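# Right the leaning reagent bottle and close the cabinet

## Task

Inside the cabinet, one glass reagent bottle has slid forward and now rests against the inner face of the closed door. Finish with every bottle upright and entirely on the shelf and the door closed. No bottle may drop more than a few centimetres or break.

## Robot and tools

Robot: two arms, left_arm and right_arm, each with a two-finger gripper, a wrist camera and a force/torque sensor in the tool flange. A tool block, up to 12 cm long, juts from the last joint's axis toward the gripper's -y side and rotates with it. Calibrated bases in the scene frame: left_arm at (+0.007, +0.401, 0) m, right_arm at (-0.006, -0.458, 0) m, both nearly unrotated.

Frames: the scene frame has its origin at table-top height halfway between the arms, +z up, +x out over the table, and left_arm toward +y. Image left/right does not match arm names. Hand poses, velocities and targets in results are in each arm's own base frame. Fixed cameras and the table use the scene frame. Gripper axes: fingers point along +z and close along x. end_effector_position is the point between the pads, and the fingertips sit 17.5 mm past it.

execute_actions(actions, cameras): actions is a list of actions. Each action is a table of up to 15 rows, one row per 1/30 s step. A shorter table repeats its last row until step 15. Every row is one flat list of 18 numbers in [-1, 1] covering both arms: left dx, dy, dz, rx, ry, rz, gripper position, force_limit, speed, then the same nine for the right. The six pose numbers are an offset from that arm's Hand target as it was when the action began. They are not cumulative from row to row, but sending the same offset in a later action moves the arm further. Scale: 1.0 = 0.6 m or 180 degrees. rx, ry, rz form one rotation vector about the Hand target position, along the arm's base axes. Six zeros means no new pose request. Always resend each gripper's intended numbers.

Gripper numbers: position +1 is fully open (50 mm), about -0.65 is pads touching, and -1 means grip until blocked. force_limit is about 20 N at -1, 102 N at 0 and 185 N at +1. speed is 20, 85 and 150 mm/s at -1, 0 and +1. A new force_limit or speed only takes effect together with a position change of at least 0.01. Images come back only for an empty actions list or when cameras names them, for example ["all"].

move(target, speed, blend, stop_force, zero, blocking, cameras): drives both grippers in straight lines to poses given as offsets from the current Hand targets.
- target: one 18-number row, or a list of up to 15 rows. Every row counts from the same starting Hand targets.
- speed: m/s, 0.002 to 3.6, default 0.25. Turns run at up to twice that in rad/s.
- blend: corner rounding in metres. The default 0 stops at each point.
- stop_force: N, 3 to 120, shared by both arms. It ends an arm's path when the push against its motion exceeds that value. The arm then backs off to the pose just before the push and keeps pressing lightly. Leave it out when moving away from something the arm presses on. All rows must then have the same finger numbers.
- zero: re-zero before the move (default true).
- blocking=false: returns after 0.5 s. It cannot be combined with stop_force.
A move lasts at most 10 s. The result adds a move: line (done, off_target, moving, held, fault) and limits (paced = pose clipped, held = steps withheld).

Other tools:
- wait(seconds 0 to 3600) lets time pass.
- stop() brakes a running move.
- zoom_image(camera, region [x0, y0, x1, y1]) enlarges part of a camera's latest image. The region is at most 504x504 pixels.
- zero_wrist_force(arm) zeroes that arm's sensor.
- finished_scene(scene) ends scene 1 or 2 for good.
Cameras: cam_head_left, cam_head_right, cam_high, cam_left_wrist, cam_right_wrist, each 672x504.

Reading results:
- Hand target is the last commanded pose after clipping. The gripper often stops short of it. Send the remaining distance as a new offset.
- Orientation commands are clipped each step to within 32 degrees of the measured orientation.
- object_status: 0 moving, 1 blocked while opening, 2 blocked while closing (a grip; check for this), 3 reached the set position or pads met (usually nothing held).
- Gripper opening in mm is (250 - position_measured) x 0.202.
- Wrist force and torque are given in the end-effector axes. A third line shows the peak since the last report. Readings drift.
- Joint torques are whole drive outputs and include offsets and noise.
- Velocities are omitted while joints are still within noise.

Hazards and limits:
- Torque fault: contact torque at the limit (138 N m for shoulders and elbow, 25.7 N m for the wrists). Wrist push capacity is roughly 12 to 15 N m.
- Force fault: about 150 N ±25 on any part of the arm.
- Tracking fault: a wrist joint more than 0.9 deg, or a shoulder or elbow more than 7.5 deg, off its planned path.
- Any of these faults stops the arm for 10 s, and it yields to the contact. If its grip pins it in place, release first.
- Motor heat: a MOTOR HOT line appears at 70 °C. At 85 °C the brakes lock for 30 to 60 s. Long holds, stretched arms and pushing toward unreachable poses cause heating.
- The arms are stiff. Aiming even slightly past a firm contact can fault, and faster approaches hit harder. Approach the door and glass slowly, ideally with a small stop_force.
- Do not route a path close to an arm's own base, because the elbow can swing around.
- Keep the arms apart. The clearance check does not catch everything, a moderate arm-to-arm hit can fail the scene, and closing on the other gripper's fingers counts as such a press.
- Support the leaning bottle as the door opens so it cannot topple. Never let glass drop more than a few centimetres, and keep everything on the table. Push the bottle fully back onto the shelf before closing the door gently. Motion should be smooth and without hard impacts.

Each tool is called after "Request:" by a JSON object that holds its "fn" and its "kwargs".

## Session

Request:
{"fn": "execute_actions", "kwargs": {"actions": []}}

Request:
{"fn": "zoom_image", "kwargs": {"camera": "cam_head_left", "region": [180, 40, 430, 290]}}

Scene clock: 0.00 s.
left_arm: end_effector_position=(+0.2274, -0.2944, +0.1381) position_measured=3 object_status=3 end_effector_quat_wxyz=(+0.339, +0.869, -0.132, -0.334) | right_arm: end_effector_position=(+0.1999, +0.1848, +0.3386) position_measured=3 object_status=3 end_effector_quat_wxyz=(-0.609, +0.099, +0.774, +0.139)
Joint positions: left_arm=[-0.702 -1.483 2.255 -2.011 -2.525 1.343] | right_arm=[3.664 -1.606 -1.787 -2.553 2.416 -1.411]
Joint velocities: within noise
Joint torques (N m): no reading
Wrist force (N): no reading
Wrist torque (N m): no reading
Wrist force, peak (N): no reading
Hand target: left_arm +0.2274, -0.2944, +0.1381; +0.339, +0.869, -0.132, -0.334 | right_arm +0.1999, +0.1848, +0.3386; -0.609, +0.099, +0.774, +0.139
Tool commands: left_gripper/position=+1.0 left_gripper/force_limit=+1.0 left_gripper/speed=+1.0 right_gripper/position=+1.0 right_gripper/force_limit=+1.0 right_gripper/speed=+1.0
camera_calibration:
cam_left_wrist: T_world_to_cam=[[0.73785, -0.45498, -0.49856, -0.22057], [0.23994, -0.51359, 0.8238, -0.30715], [-0.63087, -0.72747, -0.26978, 0.10096]] pos_world=[0.30014, -0.18466, 0.1703]
cam_right_wrist: T_world_to_cam=[[-0.23983, -0.01703, 0.97067, -0.26804], [0.61581, 0.77028, 0.16566, -0.30549], [-0.75051, 0.63747, -0.17425, 0.22264]] pos_world=[0.29093, 0.08882, 0.34958]

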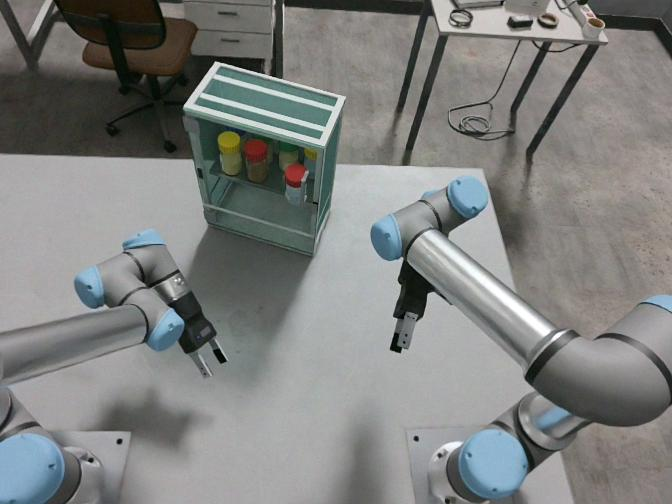

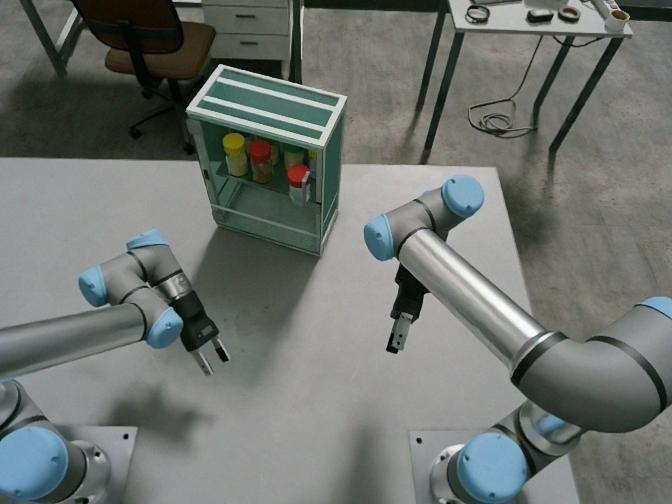

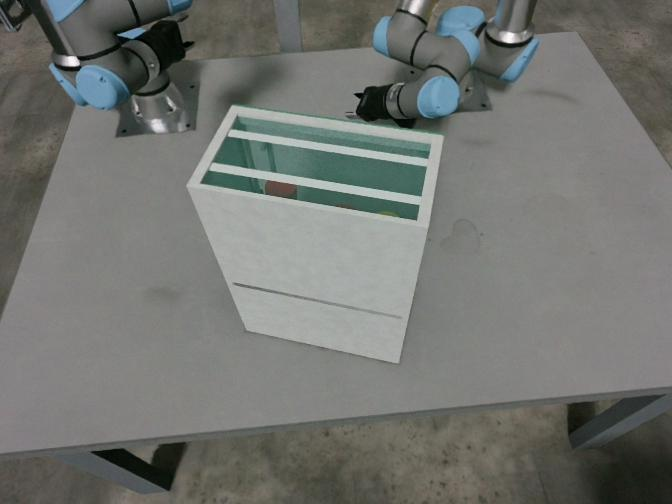

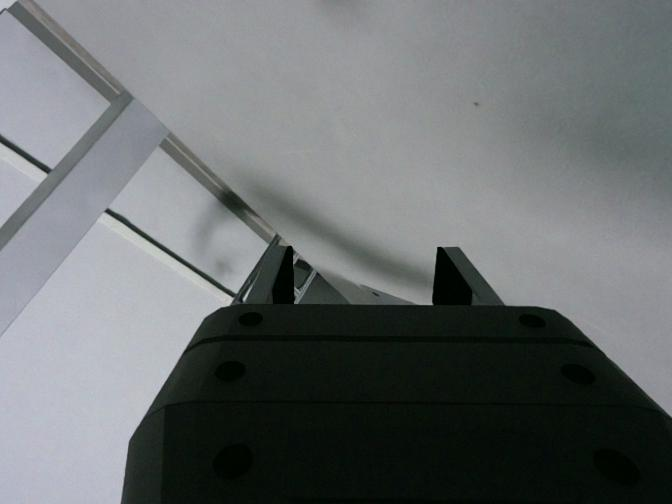

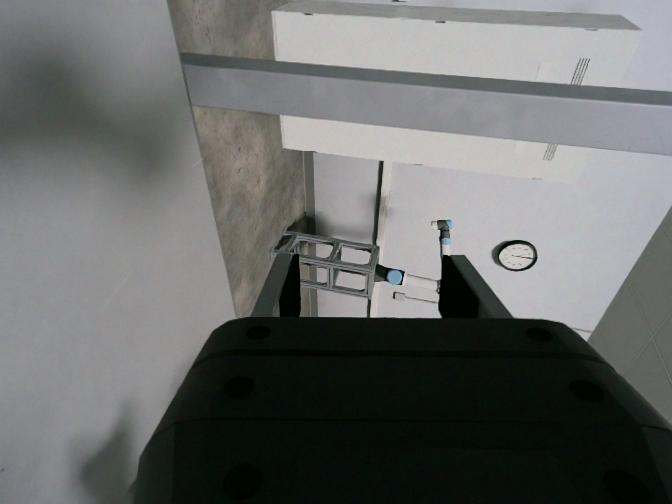

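Scaled by 2.016 from the camera's image (finer frame: 960x720).

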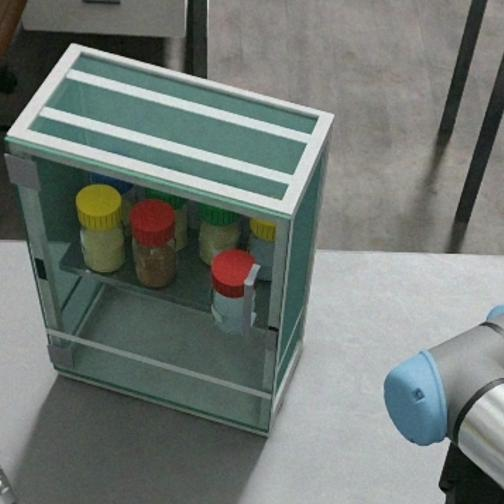

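Request:
{"fn": "move", "kwargs": {"target": [0,0,0,0,0,0,1,1,1,0.385,0.022,-0.0143,0.159,-0.508,-0.472,-1,1,1], "speed": 0.5}}

Request:
{"fn": "move", "kwargs": {"target": [0.416,-0.2035,0.3117,0.1096,-0.88,-0.385,1,1,1,0,0,0,0,0,0,-1,1,1], "speed": 0.5, "cameras": ["cam_left_wrist","cam_right_wrist","cam_head_left"]}}

Scene clock: 3.77 s.
left_arm: end_effector_position=(+0.2274, -0.2944, +0.1381) position_measured=3 object_status=3 end_effector_quat_wxyz=(+0.339, +0.869, -0.132, -0.334) | right_arm: end_effector_position=(+0.4309, +0.1980, +0.3300) position_measured=254 object_status=3 end_effector_quat_wxyz=(+0.293, +0.294, +0.643, +0.644)
Joint positions: left_arm=[-0.702 -1.483 2.255 -2.011 -2.525 1.343] | right_arm=[3.859 -1.645 -2.635 1.138 1.569 0.001]
Joint torques (N m): left_arm=[1.71 -22.07 -16.16 -2.17 -2 0.13] | right_arm=[-2.86 12.39 19.78 4.58 -1.04 0.92]
Wrist force (N): left_arm=[0.0 -0.1 0.1] | right_arm=[-1.4 1.5 2.8]
Wrist torque (N m): left_arm=[-0.01 0.00 0.01] | right_arm=[0.36 0.35 0.34]
Wrist force, peak (N): left_arm=[0.1 -0.3 0.2] | right_arm=[-1.5 0.8 3.4]
Hand target: left_arm +0.2274, -0.2944, +0.1381; +0.339, +0.869, -0.132, -0.334 | right_arm +0.4309, +0.1980, +0.3300; +0.293, +0.294, +0.643, +0.644
Off the commanded pose: left_arm 0.000 m, 0 deg | right_arm 0.000 m, 0 deg.
move: done

Scene clock: 7.43 s.
left_arm: end_effector_position=(+0.4770, -0.4164, +0.3251) position_measured=3 object_status=3 end_effector_quat_wxyz=(+0.334, -0.335, +0.623, -0.623) end_effector_velocity=(+0.000, +0.000, +0.001) end_effector_angular_velocity=(-0.002, -0.004, -0.001) | right_arm: end_effector_position=(+0.4309, +0.1980, +0.3300) position_measured=254 object_status=3 end_effector_quat_wxyz=(+0.293, +0.294, +0.643, +0.644)
Joint positions: left_arm=[-1.169 -1.212 2.235 -4.163 -0.988 3.139] | right_arm=[3.859 -1.645 -2.635 1.139 1.568 0.001]
Joint velocities: left_arm=[0 0 0 -0.005 -0.001 0.003] | right_arm=[within noise]
Joint torques (N m): left_arm=[0.98 -23.51 -10.18 -3.27 -1.18 1.5] | right_arm=[-8.87 7.12 21.33 4.6 -1.45 0]
Wrist force (N): left_arm=[1.9 0.1 1.1] | right_arm=[-1.3 1.8 2.7]
Wrist torque (N m): left_arm=[-0.29 -0.34 0.07] | right_arm=[0.39 0.34 0.34]
Wrist force, peak (N): left_arm=[2.9 0.2 2.0] | right_arm=[-1.4 1.9 2.9]
Hand target: left_arm +0.4770, -0.4165, +0.3251; +0.334, -0.335, +0.623, -0.623 | right_arm +0.4309, +0.1980, +0.3300; +0.293, +0.294, +0.643, +0.644
Off the commanded pose: left_arm 0.000 m, 0 deg | right_arm 0.000 m, 0 deg.
move: done
cam_left_wrist: T_world_to_cam=[[-0.54776, -0.8366, 0.00755, -0.07725], [-0.3006, 0.18837, -0.93496, 0.53817], [0.78077, -0.5144, -0.35467, -0.33694]] pos_world=[0.38253, -0.33933, 0.38425]
cam_right_wrist: T_world_to_cam=[[-0.65448, 0.75608, -0.00117, 0.14233], [-0.25903, -0.22277, 0.93983, -0.13837], [0.71032, 0.6154, 0.34165, -0.40922]] pos_world=[0.34799, 0.1134, 0.27002]
Images, in order (width x height): cam_head_left 672x504, cam_left_wrist 672x504, cam_right_wrist 672x504.

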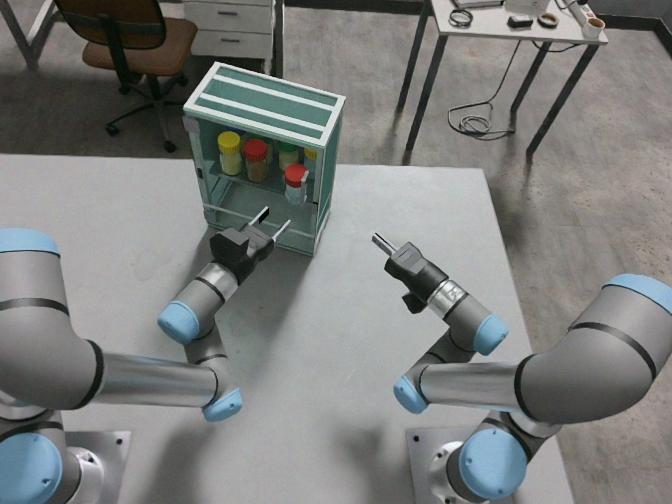

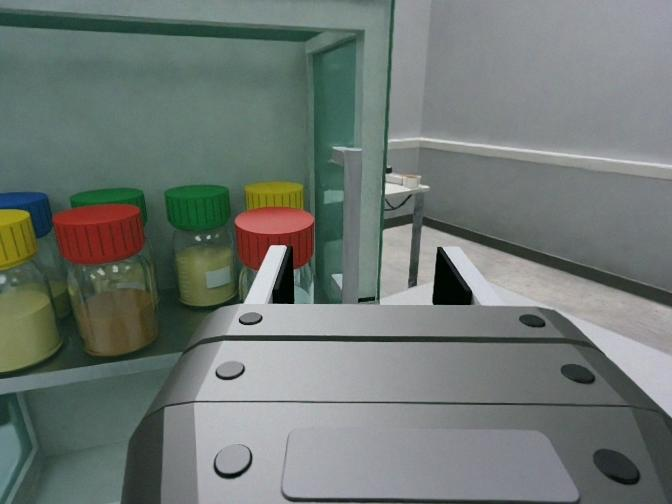

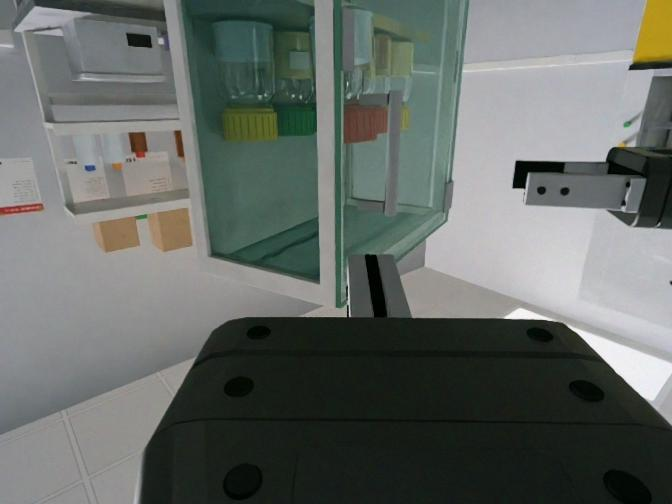

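Request:
{"fn": "move", "kwargs": {"target": [0.1417,-0.0897,0,0,0,0,1,1,1,0,0,0,0,0,0,-1,1,1], "speed": 0.1, "stop_force": 12}}

Request:
{"fn": "move", "kwargs": {"target": [0,0,0,0,0,0,-1,-0.7,-0.8,0,0,0,0,0,0,-1,1,1], "cameras": ["cam_left_wrist","cam_right_wrist"]}}

Scene clock: 10.53 s.
left_arm: end_effector_position=(+0.5620, -0.4703, +0.3251) position_measured=3 object_status=3 end_effector_quat_wxyz=(+0.334, -0.335, +0.623, -0.623) | right_arm: end_effector_position=(+0.4309, +0.1980, +0.3300) position_measured=254 object_status=3 end_effector_quat_wxyz=(+0.293, +0.294, +0.643, +0.644)
Joint positions: left_arm=[-1.041 -1.051 1.944 -4.034 -1.116 3.139] | right_arm=[3.859 -1.645 -2.635 1.139 1.568 0.001]
Joint torques (N m): left_arm=[-5.08 -44.97 -21.36 -1.34 1.74 1.56] | right_arm=[-8.31 7.56 21.14 4.47 -1.37 -0.37]
Wrist force (N): left_arm=[1.8 0.4 0.9] | right_arm=[-1.5 1.5 2.7]
Wrist torque (N m): left_arm=[-0.24 -0.31 -0.02] | right_arm=[0.35 0.37 0.34]
Wrist force, peak (N): left_arm=[1.7 0.3 2.3] | right_arm=[-1.4 1.7 3.0]
Hand target: left_arm +0.5620, -0.4703, +0.3251; +0.334, -0.335, +0.623, -0.623 | right_arm +0.4309, +0.1980, +0.3300; +0.293, +0.294, +0.643, +0.644
Off the commanded pose: left_arm 0.000 m, 0 deg | right_arm 0.000 m, 0 deg.
move: done

Scene clock: 11.97 s.
left_arm: end_effector_position=(+0.5619, -0.4704, +0.3251) position_measured=204 object_status=0 end_effector_quat_wxyz=(+0.333, -0.335, +0.623, -0.623) | right_arm: end_effector_position=(+0.4309, +0.1980, +0.3300) position_measured=254 object_status=3 end_effector_quat_wxyz=(+0.293, +0.294, +0.643, +0.644)
Joint positions: left_arm=[-1.041 -1.051 1.944 -4.034 -1.116 3.139] | right_arm=[3.859 -1.645 -2.635 1.139 1.568 0.001]
Joint torques (N m): left_arm=[13.79 -44.61 -15.67 -2.22 5.48 0.72] | right_arm=[-8.44 7.31 20.91 4.66 -1.68 -0.16]
Wrist force (N): left_arm=[17.9 -1.1 3.7] | right_arm=[-1.3 1.6 2.5]
Wrist torque (N m): left_arm=[-0.29 -0.20 0.04] | right_arm=[0.39 0.35 0.34]
Wrist force, peak (N): left_arm=[19.0 -1.6 3.8] | right_arm=[-1.2 1.9 3.0]
Hand target: left_arm +0.5620, -0.4703, +0.3251; +0.334, -0.335, +0.623, -0.623 | right_arm +0.4309, +0.1980, +0.3300; +0.293, +0.294, +0.643, +0.644
Off the commanded pose: left_arm 0.000 m, 0 deg | right_arm 0.000 m, 0 deg.
move: done
cam_left_wrist: T_world_to_cam=[[-0.54823, -0.8363, 0.00732, -0.07541], [-0.30029, 0.18867, -0.935, 0.57383], [0.78056, -0.5148, -0.35456, -0.43105]] pos_world=[0.46743, -0.39323, 0.38425]
cam_right_wrist: T_world_to_cam=[[-0.65448, 0.75608, -0.00117, 0.14233], [-0.25903, -0.22277, 0.93983, -0.13837], [0.71032, 0.6154, 0.34165, -0.40922]] pos_world=[0.34799, 0.1134, 0.27002]

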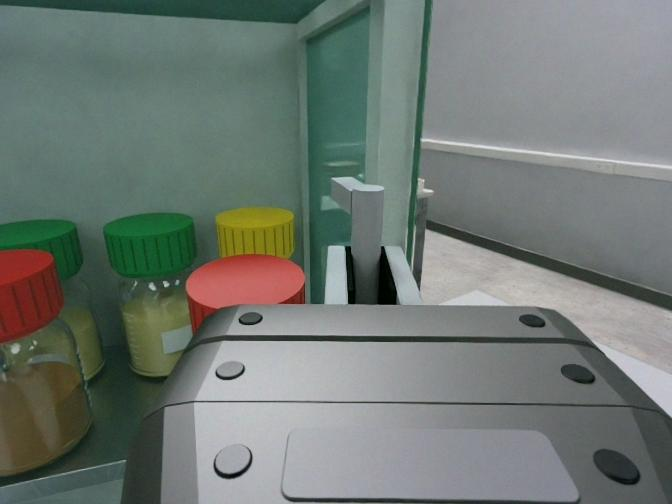

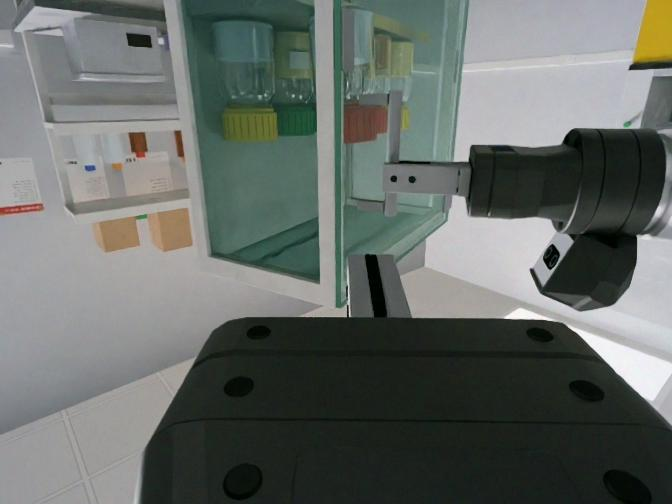

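Request:
{"fn": "move", "kwargs": {"target": [0,0,0,0,0,0,-1,-0.7,-0.8,0.2212,0.1625,-0.162,0,0,0.1444,-1,1,1]}}

Request:
{"fn": "move", "kwargs": {"target": [[-0.0245,0.0125,0,0,0,-0.0185,-1,-0.7,-0.8,0,0,0,0,0,0,-1,1,1],[-0.0483,0.0257,0,0,0,-0.0367,-1,-0.7,-0.8,0,0,0,0,0,0,-1,1,1]], "speed": 0.04, "blend": 0.005, "cameras": ["cam_left_wrist","cam_right_wrist"]}}

Scene clock: 13.77 s.
left_arm: end_effector_position=(+0.5620, -0.4703, +0.3251) position_measured=204 object_status=2 end_effector_quat_wxyz=(+0.334, -0.335, +0.623, -0.623) | right_arm: end_effector_position=(+0.5636, +0.2954, +0.2328) position_measured=254 object_status=3 end_effector_quat_wxyz=(+0.141, +0.142, +0.693, +0.693)
Joint positions: left_arm=[-1.041 -1.051 1.944 -4.034 -1.116 3.139] | right_arm=[3.555 -2.276 -1.986 1.121 2.326 0.002]
Joint torques (N m): left_arm=[21.53 -42.71 -6.79 -4.03 6.62 -0.26] | right_arm=[9.81 38.92 20.43 3.24 0.76 0.1]
Wrist force (N): left_arm=[20.3 -1.6 3.8] | right_arm=[-1.4 1.5 2.4]
Wrist torque (N m): left_arm=[-0.31 -0.26 0.04] | right_arm=[0.36 0.36 0.29]
Wrist force, peak (N): left_arm=[20.5 -2.0 4.0] | right_arm=[-3.3 -0.2 4.3]
Hand target: left_arm +0.5620, -0.4703, +0.3251; +0.334, -0.335, +0.623, -0.623 | right_arm +0.5636, +0.2955, +0.2328; +0.141, +0.142, +0.693, +0.693
Off the commanded pose: left_arm 0.000 m, 0 deg | right_arm 0.000 m, 0 deg.
move: done

Scene clock: 15.50 s.
left_arm: end_effector_position=(+0.5330, -0.4548, +0.3251) position_measured=204 object_status=2 end_effector_quat_wxyz=(+0.297, -0.299, +0.641, -0.641) | right_arm: end_effector_position=(+0.5636, +0.2955, +0.2328) position_measured=254 object_status=3 end_effector_quat_wxyz=(+0.141, +0.142, +0.693, +0.693)
Joint positions: left_arm=[-1.016 -1.107 2.049 -4.082 -1.256 3.139] | right_arm=[3.555 -2.276 -1.986 1.121 2.326 0.002]
Joint torques (N m): left_arm=[-2.95 -30.16 -21.12 -1.55 1.77 1.92] | right_arm=[8.78 33.77 20.87 0.04 1.78 -0.68]
Wrist force (N): left_arm=[0.8 4.3 0.6] | right_arm=[-1.5 1.7 2.3]
Wrist torque (N m): left_arm=[-0.26 -0.41 0.01] | right_arm=[0.38 0.36 0.29]
Wrist force, peak (N): left_arm=[22.0 -3.2 13.1] | right_arm=[-1.6 1.9 2.6]
Hand target: left_arm +0.5330, -0.4549, +0.3251; +0.297, -0.299, +0.641, -0.641 | right_arm +0.5636, +0.2955, +0.2328; +0.141, +0.142, +0.693, +0.693
Off the commanded pose: left_arm 0.000 m, 0 deg | right_arm 0.000 m, 0 deg.
move: done
cam_left_wrist: T_world_to_cam=[[-0.6406, -0.76784, 0.00734, 0.00221], [-0.27659, 0.22182, -0.93504, 0.56465], [0.71633, -0.60101, -0.35447, -0.40541]] pos_world=[0.448, -0.36721, 0.38425]
cam_right_wrist: T_world_to_cam=[[-0.91961, 0.39283, -0.00113, 0.41205], [-0.13519, -0.31378, 0.93982, -0.03384], [0.36884, 0.86442, 0.34166, -0.41136]] pos_world=[0.52607, 0.1831, 0.17281]

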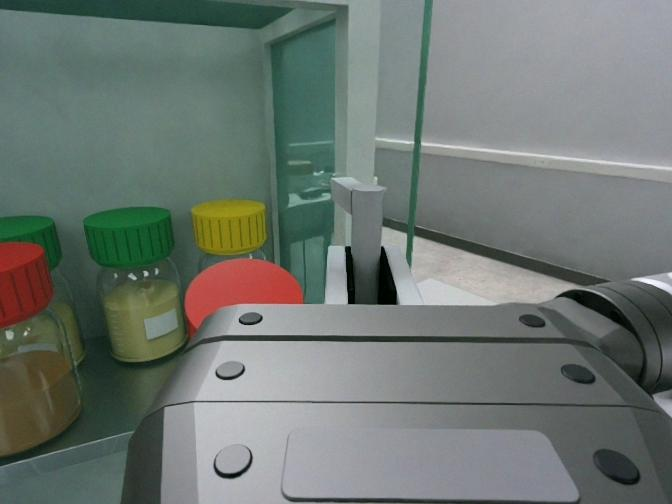

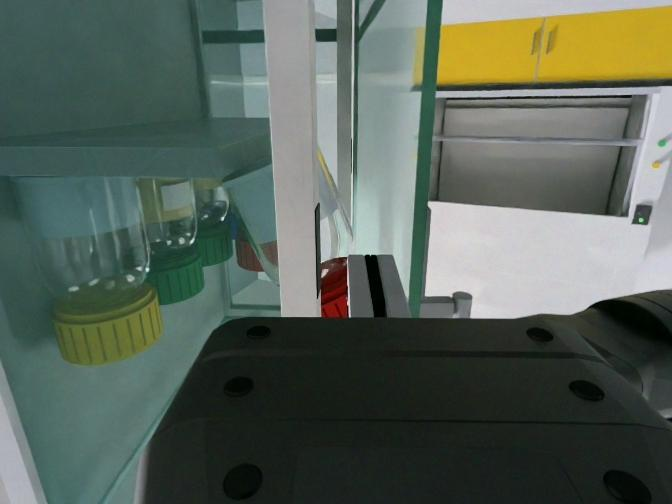

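Request:
{"fn": "move", "kwargs": {"target": [0,0,0,0,0,0,-1,-0.7,-0.8,0.0458,0.1172,0,0,0,0,-1,1,1], "speed": 0.035, "stop_force": 6}}

Request:
{"fn": "move", "kwargs": {"target": [0,0,0,0,0,0,-1,-0.7,-0.8,0.0108,0,0,0,0,0,-1,1,1], "speed": 0.02, "stop_force": 12, "cameras": ["cam_left_wrist","cam_right_wrist"]}}

Scene clock: 19.00 s.
left_arm: end_effector_position=(+0.5330, -0.4549, +0.3251) position_measured=204 object_status=2 end_effector_quat_wxyz=(+0.297, -0.299, +0.641, -0.641) | right_arm: end_effector_position=(+0.5911, +0.3658, +0.2328) position_measured=254 object_status=3 end_effector_quat_wxyz=(+0.141, +0.142, +0.693, +0.693)
Joint positions: left_arm=[-1.016 -1.107 2.049 -4.082 -1.256 3.139] | right_arm=[3.663 -2.325 -1.861 1.045 2.218 0.002]
Joint torques (N m): left_arm=[-5.69 -30.1 -20.56 -1.34 -0.81 1.78] | right_arm=[-9.04 58.9 5.29 4.09 1.34 -0.85]
Wrist force (N): left_arm=[1.1 3.0 0.7] | right_arm=[-0.7 0.9 2.1]
Wrist torque (N m): left_arm=[-0.26 -0.43 0.01] | right_arm=[0.32 0.35 0.29]
Wrist force, peak (N): left_arm=[1.8 4.1 0.3] | right_arm=[-1.4 1.7 2.9]
Hand target: left_arm +0.5330, -0.4549, +0.3251; +0.297, -0.299, +0.641, -0.641 | right_arm +0.5911, +0.3658, +0.2328; +0.141, +0.142, +0.693, +0.693
Off the commanded pose: left_arm 0.000 m, 0 deg | right_arm 0.000 m, 0 deg.
move: done

Scene clock: 20.63 s.
left_arm: end_effector_position=(+0.5330, -0.4549, +0.3251) position_measured=204 object_status=2 end_effector_quat_wxyz=(+0.297, -0.299, +0.641, -0.641) | right_arm: end_effector_position=(+0.5976, +0.3658, +0.2328) position_measured=254 object_status=3 end_effector_quat_wxyz=(+0.141, +0.142, +0.693, +0.693)
Joint positions: left_arm=[-1.016 -1.107 2.049 -4.082 -1.256 3.139] | right_arm=[3.656 -2.333 -1.841 1.033 2.224 0.002]
Joint torques (N m): left_arm=[-6.21 -31.73 -20.46 -1.65 -1.38 1.63] | right_arm=[8.97 58.13 5.91 3.99 -0.9 -0.35]
Wrist force (N): left_arm=[0.9 2.9 0.9] | right_arm=[-0.3 1.0 2.3]
Wrist torque (N m): left_arm=[-0.28 -0.40 0.01] | right_arm=[0.30 0.29 0.29]
Wrist force, peak (N): left_arm=[1.3 3.2 0.9] | right_arm=[-0.5 1.4 2.8]
Hand target: left_arm +0.5330, -0.4549, +0.3251; +0.297, -0.299, +0.641, -0.641 | right_arm +0.5976, +0.3658, +0.2328; +0.141, +0.142, +0.693, +0.693
Off the commanded pose: left_arm 0.000 m, 0 deg | right_arm 0.000 m, 0 deg.
move: done
cam_left_wrist: T_world_to_cam=[[-0.64053, -0.7679, 0.00737, 0.00205], [-0.27671, 0.22184, -0.935, 0.56468], [0.71635, -0.60093, -0.35458, -0.40557]] pos_world=[0.4481, -0.36741, 0.38415]
cam_right_wrist: T_world_to_cam=[[-0.91961, 0.39283, -0.00113, 0.4157], [-0.13519, -0.31378, 0.93982, -0.00719], [0.36884, 0.86442, 0.34166, -0.48467]] pos_world=[0.56007, 0.2534, 0.17281]

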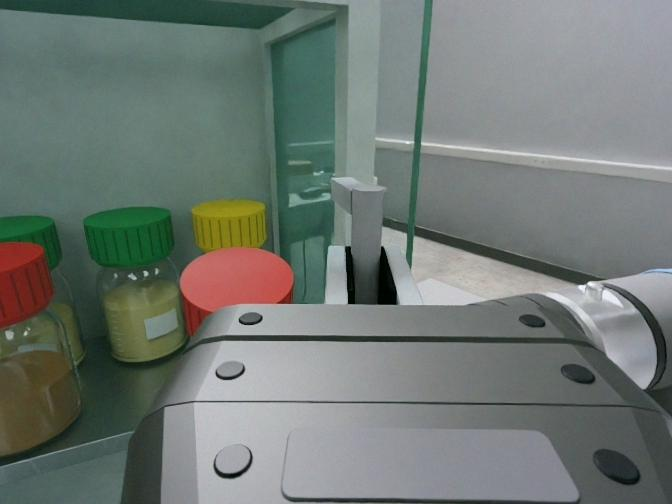

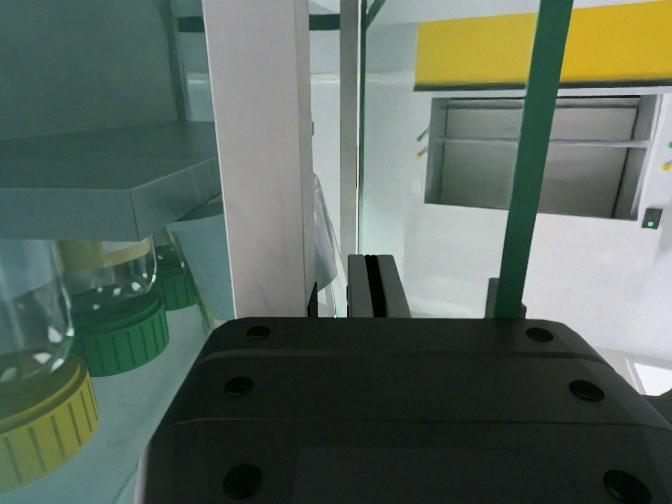

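Request:
{"fn": "move", "kwargs": {"target": [[-0.0327,0.0252,0,0,0,-0.0278,-1,-0.7,-0.8,0,0,0,0,0,0,-1,1,1],[-0.0665,0.0557,0,0,0,-0.0578,-1,-0.7,-0.8,0,0,0,0,0,0,-1,1,1]], "speed": 0.05, "blend": 0.005}}

Request:
{"fn": "move", "kwargs": {"target": [[0,0,0,0,0,0,-1,-0.7,-0.8,0.01,0.0048,0,0,0,-0.0667,-1,1,1],[0,0,0,0,0,0,-1,-0.7,-0.8,0.0222,0.0035,0,0,0,-0.15,-1,1,1]], "speed": 0.07, "blend": 0.003, "cameras": ["cam_left_wrist","cam_right_wrist"]}}

Request:
{"fn": "move", "kwargs": {"target": [[-0.0417,0.0463,0,0,0,-0.0417,-1,-0.7,-0.8,0,0,0,0,0,0,-1,1,1],[-0.077,0.0977,0,0,0,-0.0833,-1,-0.7,-0.8,0,0,0,0,0,0,-1,1,1],[-0.1053,0.1532,0,0,0,-0.125,-1,-0.7,-0.8,0,0,0,0,0,0,-1,1,1],[-0.1285,0.2117,0,0,0,-0.1667,-1,-0.7,-0.8,0,0,0,0,0,0,-1,1,1]], "speed": 0.1, "blend": 0.01, "cameras": ["cam_left_wrist","cam_right_wrist"]}}

Scene clock: 23.17 s.
left_arm: end_effector_position=(+0.4928, -0.4216, +0.3251) position_measured=204 object_status=2 end_effector_quat_wxyz=(+0.237, -0.239, +0.666, -0.666) | right_arm: end_effector_position=(+0.5976, +0.3658, +0.2328) position_measured=254 object_status=3 end_effector_quat_wxyz=(+0.141, +0.142, +0.693, +0.693)
Joint positions: left_arm=[-0.936 -1.182 2.182 -4.141 -1.519 3.14] | right_arm=[3.656 -2.333 -1.841 1.033 2.224 0.002]
Joint torques (N m): left_arm=[21.87 -25.52 -16.49 -2.78 13.47 2.03] | right_arm=[8.9 58.16 6.56 4.01 -0.93 0.12]
Wrist force (N): left_arm=[48.3 1.8 8.7] | right_arm=[-0.5 1.0 2.4]
Wrist torque (N m): left_arm=[-0.24 -0.20 -0.03] | right_arm=[0.30 0.31 0.29]
Wrist force, peak (N): left_arm=[51.1 0.5 9.0] | right_arm=[-0.3 1.4 2.9]
Hand target: left_arm +0.4931, -0.4215, +0.3251; +0.238, -0.239, +0.666, -0.666 | right_arm +0.5976, +0.3658, +0.2328; +0.141, +0.142, +0.693, +0.693
Off the commanded pose: left_arm 0.000 m, 0 deg | right_arm 0.000 m, 0 deg.
move: done

Scene clock: 26.93 s.
left_arm: end_effector_position=(+0.4928, -0.4217, +0.3251) position_measured=204 object_status=2 end_effector_quat_wxyz=(+0.237, -0.239, +0.666, -0.666) | right_arm: end_effector_position=(+0.6108, +0.3680, +0.2328) position_measured=254 object_status=3 end_effector_quat_wxyz=(+0.299, +0.300, +0.640, +0.641)
Joint positions: left_arm=[-0.936 -1.182 2.182 -4.141 -1.519 3.14] | right_arm=[3.891 -2.268 -2.007 1.134 1.518 0.001]
Joint torques (N m): left_arm=[19.7 -26.19 -16.96 -2.12 12.97 1.52] | right_arm=[-8.06 50.76 20.45 2.43 1.1 -1.52]
Wrist force (N): left_arm=[44.1 1.2 8.0] | right_arm=[-1.0 1.3 2.5]
Wrist torque (N m): left_arm=[-0.24 -0.22 -0.03] | right_arm=[0.32 0.30 0.29]
Wrist force, peak (N): left_arm=[47.7 1.9 8.4] | right_arm=[-0.5 2.1 2.6]
Hand target: left_arm +0.4931, -0.4215, +0.3251; +0.238, -0.239, +0.666, -0.666 | right_arm +0.6109, +0.3679, +0.2328; +0.299, +0.300, +0.640, +0.641
Off the commanded pose: left_arm 0.000 m, 0 deg | right_arm 0.000 m, 0 deg.
move: done
cam_left_wrist: T_world_to_cam=[[-0.76976, -0.63829, 0.00731, 0.12006], [-0.23158, 0.26858, -0.93501, 0.54365], [0.59485, -0.72142, -0.35456, -0.34772]] pos_world=[0.42516, -0.32023, 0.38415]
cam_right_wrist: T_world_to_cam=[[-0.64118, 0.76739, -0.00107, 0.11913], [-0.26283, -0.2183, 0.93982, 0.0381], [0.72098, 0.60288, 0.34166, -0.61026]] pos_world=[0.52638, 0.28481, 0.17281]

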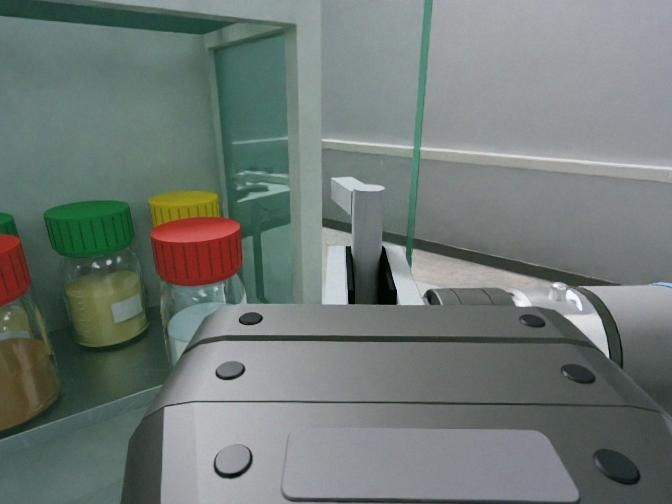

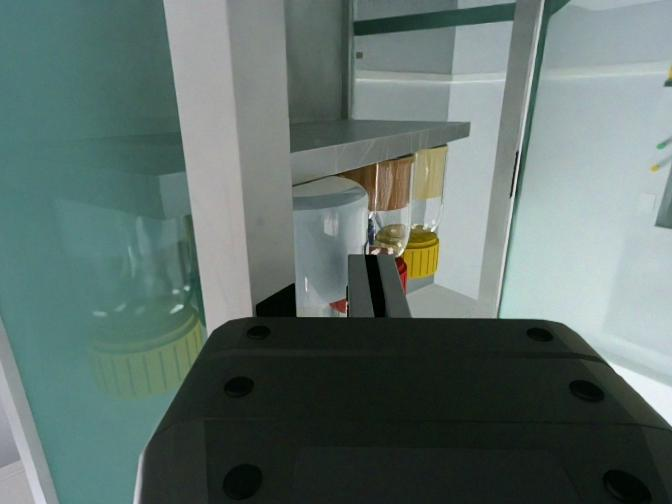

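Scene clock: 30.00 s.
left_arm: end_effector_position=(+0.4140, -0.2948, +0.3251) position_measured=204 object_status=2 end_effector_quat_wxyz=(+0.055, -0.056, +0.705, -0.705) | right_arm: end_effector_position=(+0.6109, +0.3679, +0.2328) position_measured=254 object_status=3 end_effector_quat_wxyz=(+0.299, +0.300, +0.640, +0.641)
Joint positions: left_arm=[-0.466 -1.216 2.242 -4.165 -2.519 3.141] | right_arm=[3.891 -2.268 -2.007 1.134 1.518 0.001]
Joint torques (N m): left_arm=[17.65 -30.79 -12.94 0.01 12.8 1.82] | right_arm=[-8.22 40.31 21.44 0.66 -0.84 -1.37]
Wrist force (N): left_arm=[47.3 3.4 8.6] | right_arm=[-1.4 1.7 2.6]
Wrist torque (N m): left_arm=[-0.25 -0.26 -0.06] | right_arm=[0.40 0.35 0.29]
Wrist force, peak (N): left_arm=[50.5 -1.6 10.2] | right_arm=[-1.6 1.8 2.7]
Hand target: left_arm +0.4160, -0.2944, +0.3251; +0.057, -0.059, +0.705, -0.704 | right_arm +0.6109, +0.3679, +0.2328; +0.299, +0.300, +0.640, +0.641
Off the commanded pose: left_arm 0.002 m, 0 deg | right_arm 0.000 m, 0 deg.
move: done
cam_left_wrist: T_world_to_cam=[[-0.98682, -0.16166, 0.00739, 0.3709], [-0.06415, 0.34889, -0.93497, 0.44563], [0.14857, -0.92312, -0.35466, -0.08392]] pos_world=[0.40707, -0.17298, 0.38415]
cam_right_wrist: T_world_to_cam=[[-0.64104, 0.76751, -0.00115, 0.11911], [-0.26291, -0.21818, 0.93983, 0.03814], [0.72107, 0.60277, 0.34165, -0.61035]] pos_world=[0.52648, 0.28481, 0.17281]

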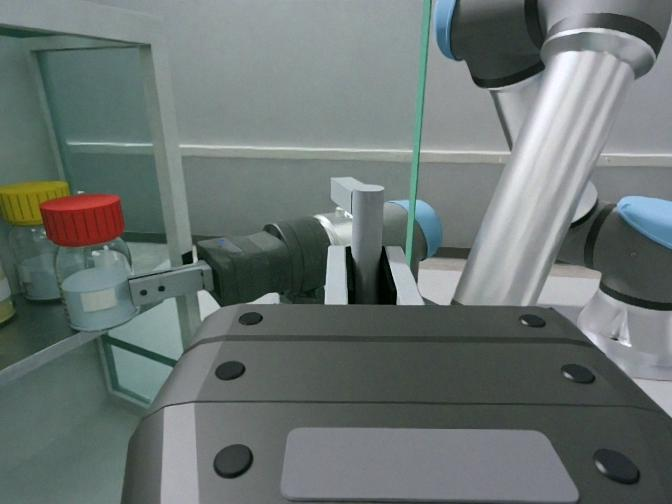

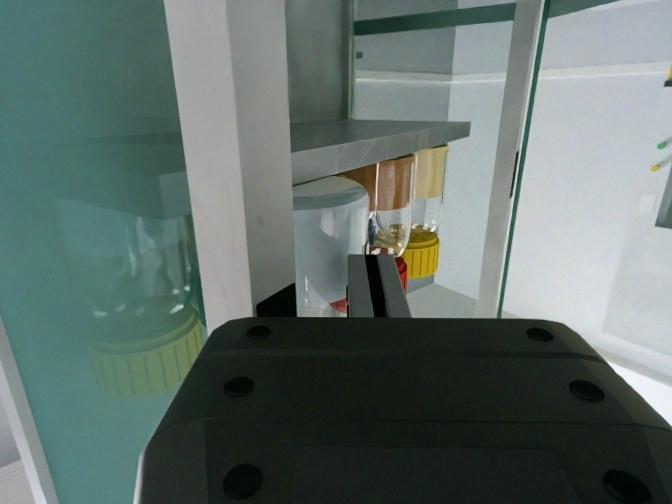

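Request:
{"fn": "move", "kwargs": {"target": [-0.0033,-0.0005,0,0,0,0,-1,-0.7,-0.8,0.0148,0.0008,0,0,0,-0.0556,-1,1,1], "speed": 0.05, "cameras": ["cam_left_wrist"]}}

Request:
{"fn": "move", "kwargs": {"target": [[0,0,0,0,0,0,-1,-0.7,-0.8,-0.0866,-0.05,0,0,0,0,-1,1,1],[0,0,0,0,0,0,-1,-0.7,-0.8,-0.0477,0.0067,0,0,0,-0.1311,-1,1,1]], "speed": 0.1, "blend": 0.01, "cameras": ["cam_left_wrist","cam_right_wrist"]}}

Scene clock: 32.47 s.
left_arm: end_effector_position=(+0.4138, -0.2948, +0.3251) position_measured=204 object_status=2 end_effector_quat_wxyz=(+0.057, -0.058, +0.705, -0.704) | right_arm: end_effector_position=(+0.6197, +0.3685, +0.2328) position_measured=254 object_status=3 end_effector_quat_wxyz=(+0.353, +0.354, +0.612, +0.613)
Joint positions: left_arm=[-0.47 -1.219 2.247 -4.168 -2.508 3.141] | right_arm=[3.979 -2.272 -1.997 1.128 1.256 0.001]
Joint torques (N m): left_arm=[11.42 -29.79 -14.56 -0.15 13.04 -0.56] | right_arm=[-8.06 38.77 13.1 1.65 1.78 -1.51]
Wrist force (N): left_arm=[43.4 4.6 7.7] | right_arm=[-1.5 1.6 2.4]
Wrist torque (N m): left_arm=[-0.19 -0.24 -0.06] | right_arm=[0.37 0.35 0.31]
Wrist force, peak (N): left_arm=[47.2 3.5 8.6] | right_arm=[-1.3 1.4 3.0]
Hand target: left_arm +0.4141, -0.2947, +0.3251; +0.057, -0.059, +0.705, -0.704 | right_arm +0.6198, +0.3684, +0.2328; +0.354, +0.354, +0.612, +0.612
Off the commanded pose: left_arm 0.000 m, 0 deg | right_arm 0.000 m, 0 deg.
move: done
cam_left_wrist: T_world_to_cam=[[-0.98564, -0.16868, 0.00731, 0.36811], [-0.06655, 0.34835, -0.935, 0.44649], [0.15517, -0.92206, -0.35457, -0.08636]] pos_world=[0.40594, -0.17307, 0.38415]

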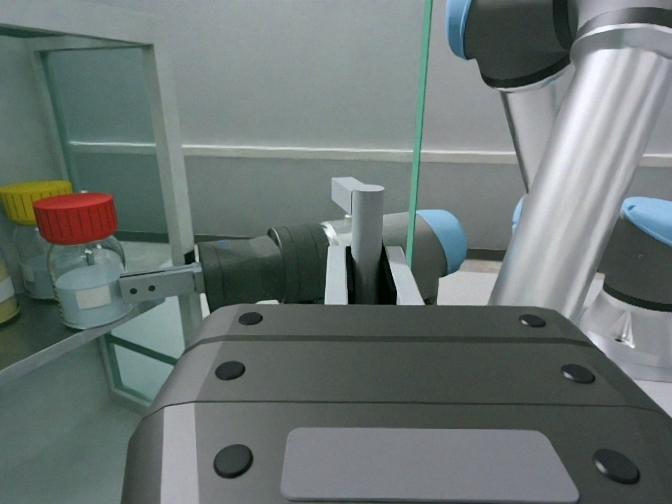

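Scene clock: 35.53 s.
left_arm: end_effector_position=(+0.4139, -0.2948, +0.3251) position_measured=204 object_status=2 end_effector_quat_wxyz=(+0.057, -0.058, +0.705, -0.704) | right_arm: end_effector_position=(+0.5911, +0.3725, +0.2327) position_measured=254 object_status=3 end_effector_quat_wxyz=(+0.471, +0.472, +0.527, +0.527)
Joint positions: left_arm=[-0.47 -1.219 2.247 -4.168 -2.508 3.141] | right_arm=[4.224 -2.292 -1.945 1.096 0.599 0.001]
Joint torques (N m): left_arm=[17.81 -20.06 -23.28 0.81 13.11 -1.48] | right_arm=[-8.59 56.75 4.99 3.41 0.56 0.01]
Wrist force (N): left_arm=[43.4 4.6 7.9] | right_arm=[-1.2 1.7 2.6]
Wrist torque (N m): left_arm=[-0.24 -0.23 -0.06] | right_arm=[0.38 0.31 0.36]
Wrist force, peak (N): left_arm=[43.5 4.6 7.7] | right_arm=[-1.6 1.6 4.2]
Hand target: left_arm +0.4141, -0.2947, +0.3251; +0.057, -0.059, +0.705, -0.704 | right_arm +0.5911, +0.3724, +0.2328; +0.471, +0.472, +0.526, +0.527
Off the commanded pose: left_arm 0.000 m, 0 deg | right_arm 0.000 m, 0 deg.
move: done
cam_left_wrist: T_world_to_cam=[[-0.98564, -0.16868, 0.00731, 0.36811], [-0.06655, 0.34835, -0.935, 0.44658], [0.15517, -0.92206, -0.35457, -0.08633]] pos_world=[0.40594, -0.17307, 0.38425]
cam_right_wrist: T_world_to_cam=[[-0.1093, 0.99401, -0.00133, -0.29582], [-0.33972, -0.0361, 0.93983, 0.01152], [0.93415, 0.10318, 0.34163, -0.5387]] pos_world=[0.47481, 0.35004, 0.17281]

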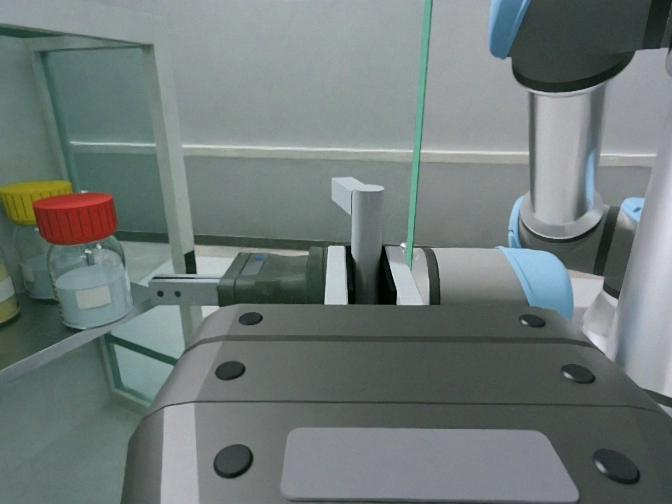

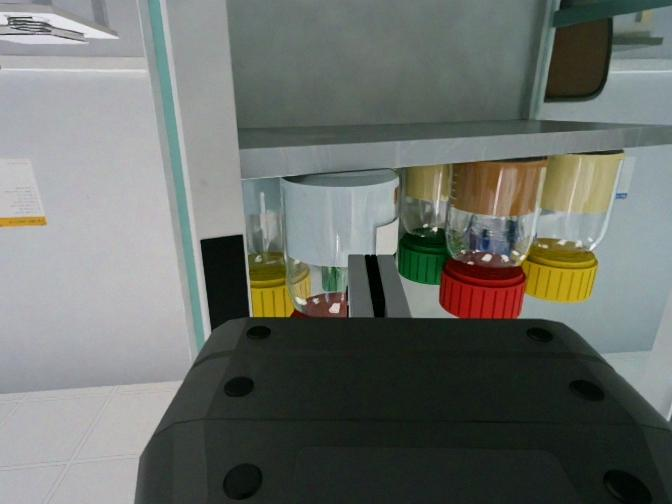

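Request:
{"fn": "move", "kwargs": {"target": [[0,0,0,0,0,0,-1,-0.7,-0.8,0.0,0.005,0,0,0,0,-1,1,1],[0,0,0,0,0,0,-1,-0.7,-0.8,0.0658,-0.019,0,0,0,0,-1,1,1]], "speed": 0.03, "stop_force": 7, "cameras": ["cam_left_wrist","cam_right_wrist"]}}

Request:
{"fn": "zoom_image", "kwargs": {"camera": "cam_left_wrist", "region": [0, 170, 200, 380]}}

Scene clock: 38.40 s.
left_arm: end_effector_position=(+0.4139, -0.2948, +0.3251) position_measured=204 object_status=2 end_effector_quat_wxyz=(+0.057, -0.058, +0.705, -0.704) | right_arm: end_effector_position=(+0.6306, +0.3610, +0.2328) position_measured=254 object_status=3 end_effector_quat_wxyz=(+0.471, +0.472, +0.526, +0.527)
Joint positions: left_arm=[-0.47 -1.219 2.247 -4.168 -2.508 3.141] | right_arm=[4.139 -2.317 -1.88 1.057 0.683 0.001]
Joint torques (N m): left_arm=[18.68 -19.96 -21.98 1.8 13.24 -1.58] | right_arm=[10.79 57.36 4.82 3.73 -1.6 0.48]
Wrist force (N): left_arm=[43.2 4.3 8.0] | right_arm=[-1.2 1.2 2.5]
Wrist torque (N m): left_arm=[-0.25 -0.20 -0.06] | right_arm=[0.30 0.31 0.37]
Wrist force, peak (N): left_arm=[43.5 4.5 8.1] | right_arm=[-2.0 2.3 2.4]
Hand target: left_arm +0.4141, -0.2947, +0.3251; +0.057, -0.059, +0.705, -0.704 | right_arm +0.6306, +0.3610, +0.2328; +0.471, +0.472, +0.526, +0.527
Off the commanded pose: left_arm 0.000 m, 0 deg | right_arm 0.000 m, 0 deg.
move: done
cam_left_wrist: T_world_to_cam=[[-0.98564, -0.16868, 0.00731, 0.36811], [-0.06655, 0.34835, -0.935, 0.44649], [0.15517, -0.92206, -0.35457, -0.08636]] pos_world=[0.40594, -0.17307, 0.38415]
cam_right_wrist: T_world_to_cam=[[-0.10906, 0.99404, -0.00113, -0.28024], [-0.33972, -0.0362, 0.93983, 0.02456], [0.93418, 0.10288, 0.34164, -0.57433]] pos_world=[0.51431, 0.33854, 0.17281]

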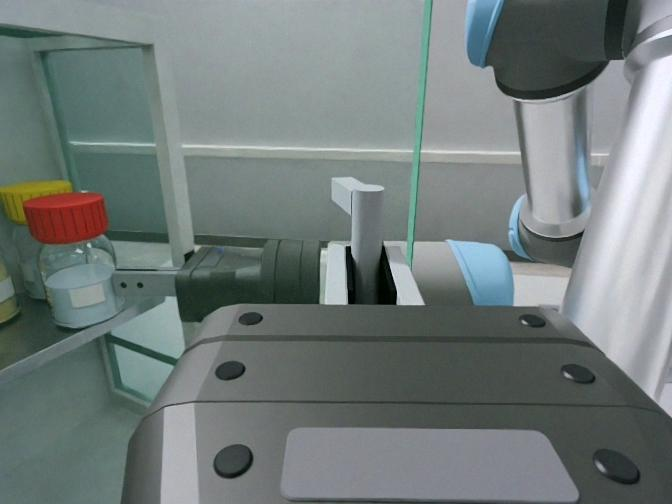

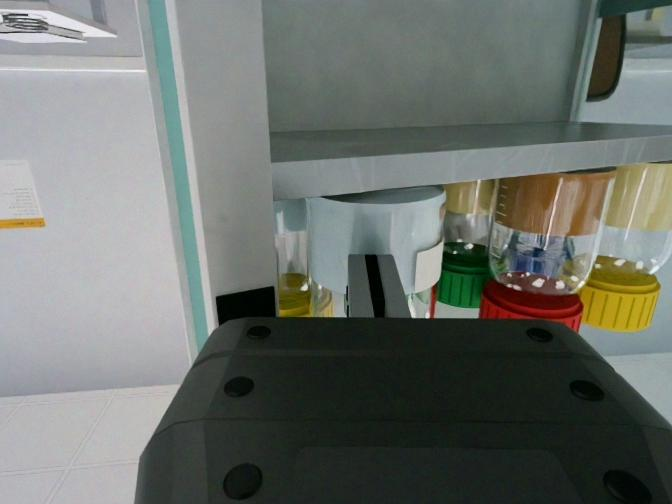

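Scaled by 2.400 from the camera's image (finer frame: 960x720).

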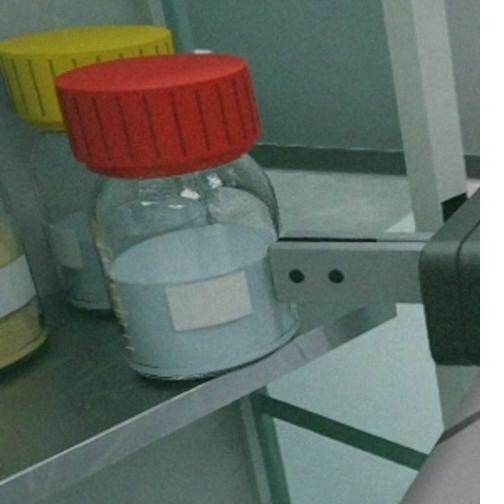

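Request:
{"fn": "move", "kwargs": {"target": [0,0,0,0,0,0,-1,-0.7,-0.8,0.0117,-0.0043,0,0,0,0,-1,1,1], "speed": 0.02, "stop_force": 5, "cameras": ["cam_left_wrist","cam_right_wrist"]}}

Request:
{"fn": "zoom_image", "kwargs": {"camera": "cam_left_wrist", "region": [0, 170, 200, 380]}}

Request:
{"fn": "zoom_image", "kwargs": {"camera": "cam_right_wrist", "region": [270, 110, 480, 250]}}

Scene clock: 40.07 s.
left_arm: end_effector_position=(+0.4139, -0.2948, +0.3251) position_measured=204 object_status=2 end_effector_quat_wxyz=(+0.057, -0.058, +0.705, -0.704) | right_arm: end_effector_position=(+0.6376, +0.3584, +0.2328) position_measured=254 object_status=3 end_effector_quat_wxyz=(+0.471, +0.472, +0.526, +0.527)
Joint positions: left_arm=[-0.47 -1.219 2.247 -4.168 -2.508 3.141] | right_arm=[4.124 -2.322 -1.869 1.05 0.699 0.001]
Joint torques (N m): left_arm=[18.15 -20.5 -23.3 2.04 13.24 -1.54] | right_arm=[10.28 53.96 4.68 3.79 -1.4 0.62]
Wrist force (N): left_arm=[43.2 4.8 7.8] | right_arm=[-1.1 1.6 2.7]
Wrist torque (N m): left_arm=[-0.21 -0.21 -0.06] | right_arm=[0.36 0.30 0.36]
Wrist force, peak (N): left_arm=[43.4 4.8 7.8] | right_arm=[-1.1 1.6 3.0]
Hand target: left_arm +0.4141, -0.2947, +0.3251; +0.057, -0.059, +0.705, -0.704 | right_arm +0.6376, +0.3584, +0.2328; +0.471, +0.472, +0.526, +0.527
Off the commanded pose: left_arm 0.000 m, 0 deg | right_arm 0.000 m, 0 deg.
move: done
cam_left_wrist: T_world_to_cam=[[-0.98564, -0.16868, 0.00731, 0.36811], [-0.06655, 0.34835, -0.935, 0.44649], [0.15517, -0.92206, -0.35457, -0.08636]] pos_world=[0.40594, -0.17307, 0.38415]
cam_right_wrist: T_world_to_cam=[[-0.10915, 0.99403, -0.00116, -0.27682], [-0.33972, -0.0362, 0.93983, 0.02688], [0.93417, 0.10298, 0.34164, -0.58072]] pos_world=[0.52141, 0.33594, 0.17281]

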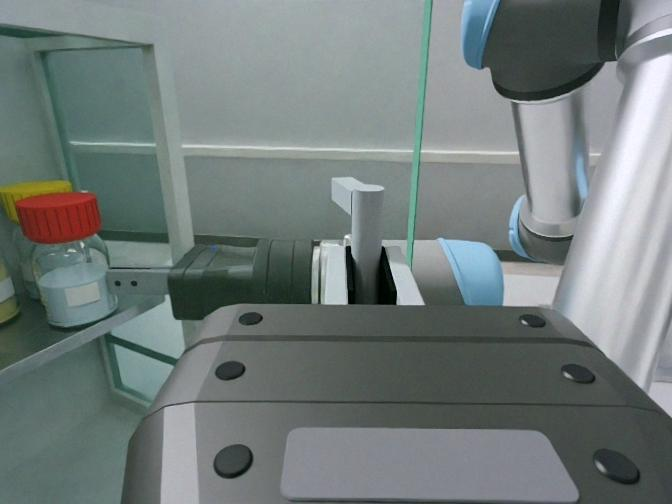

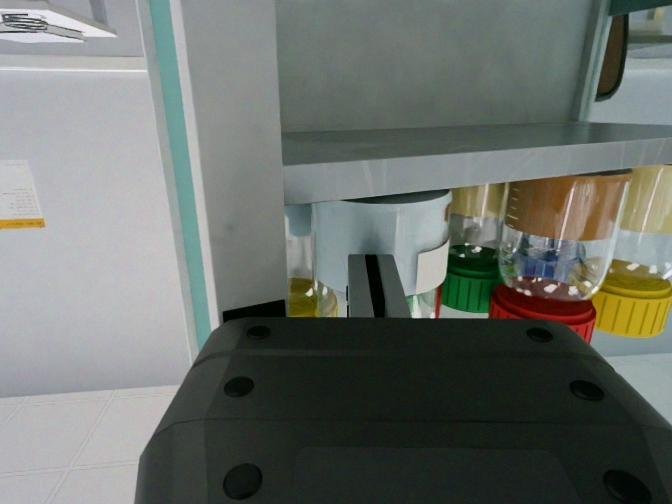

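Scaled by 2.400 from the camera's image (finer frame: 960x720).

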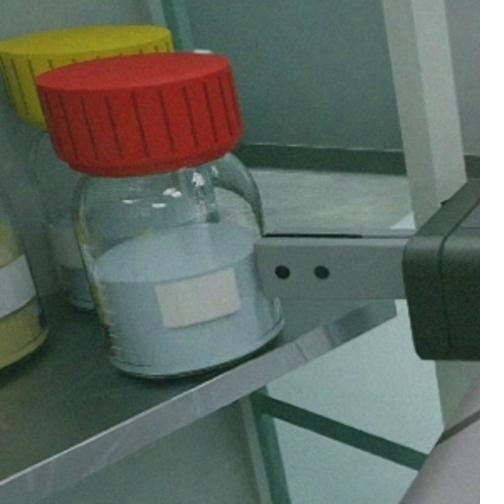

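Scaled by 2.400 from the camera's image (finer frame: 960x720).

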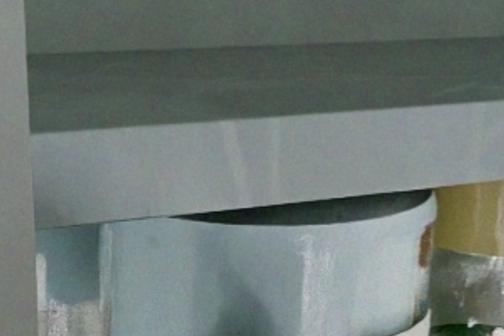

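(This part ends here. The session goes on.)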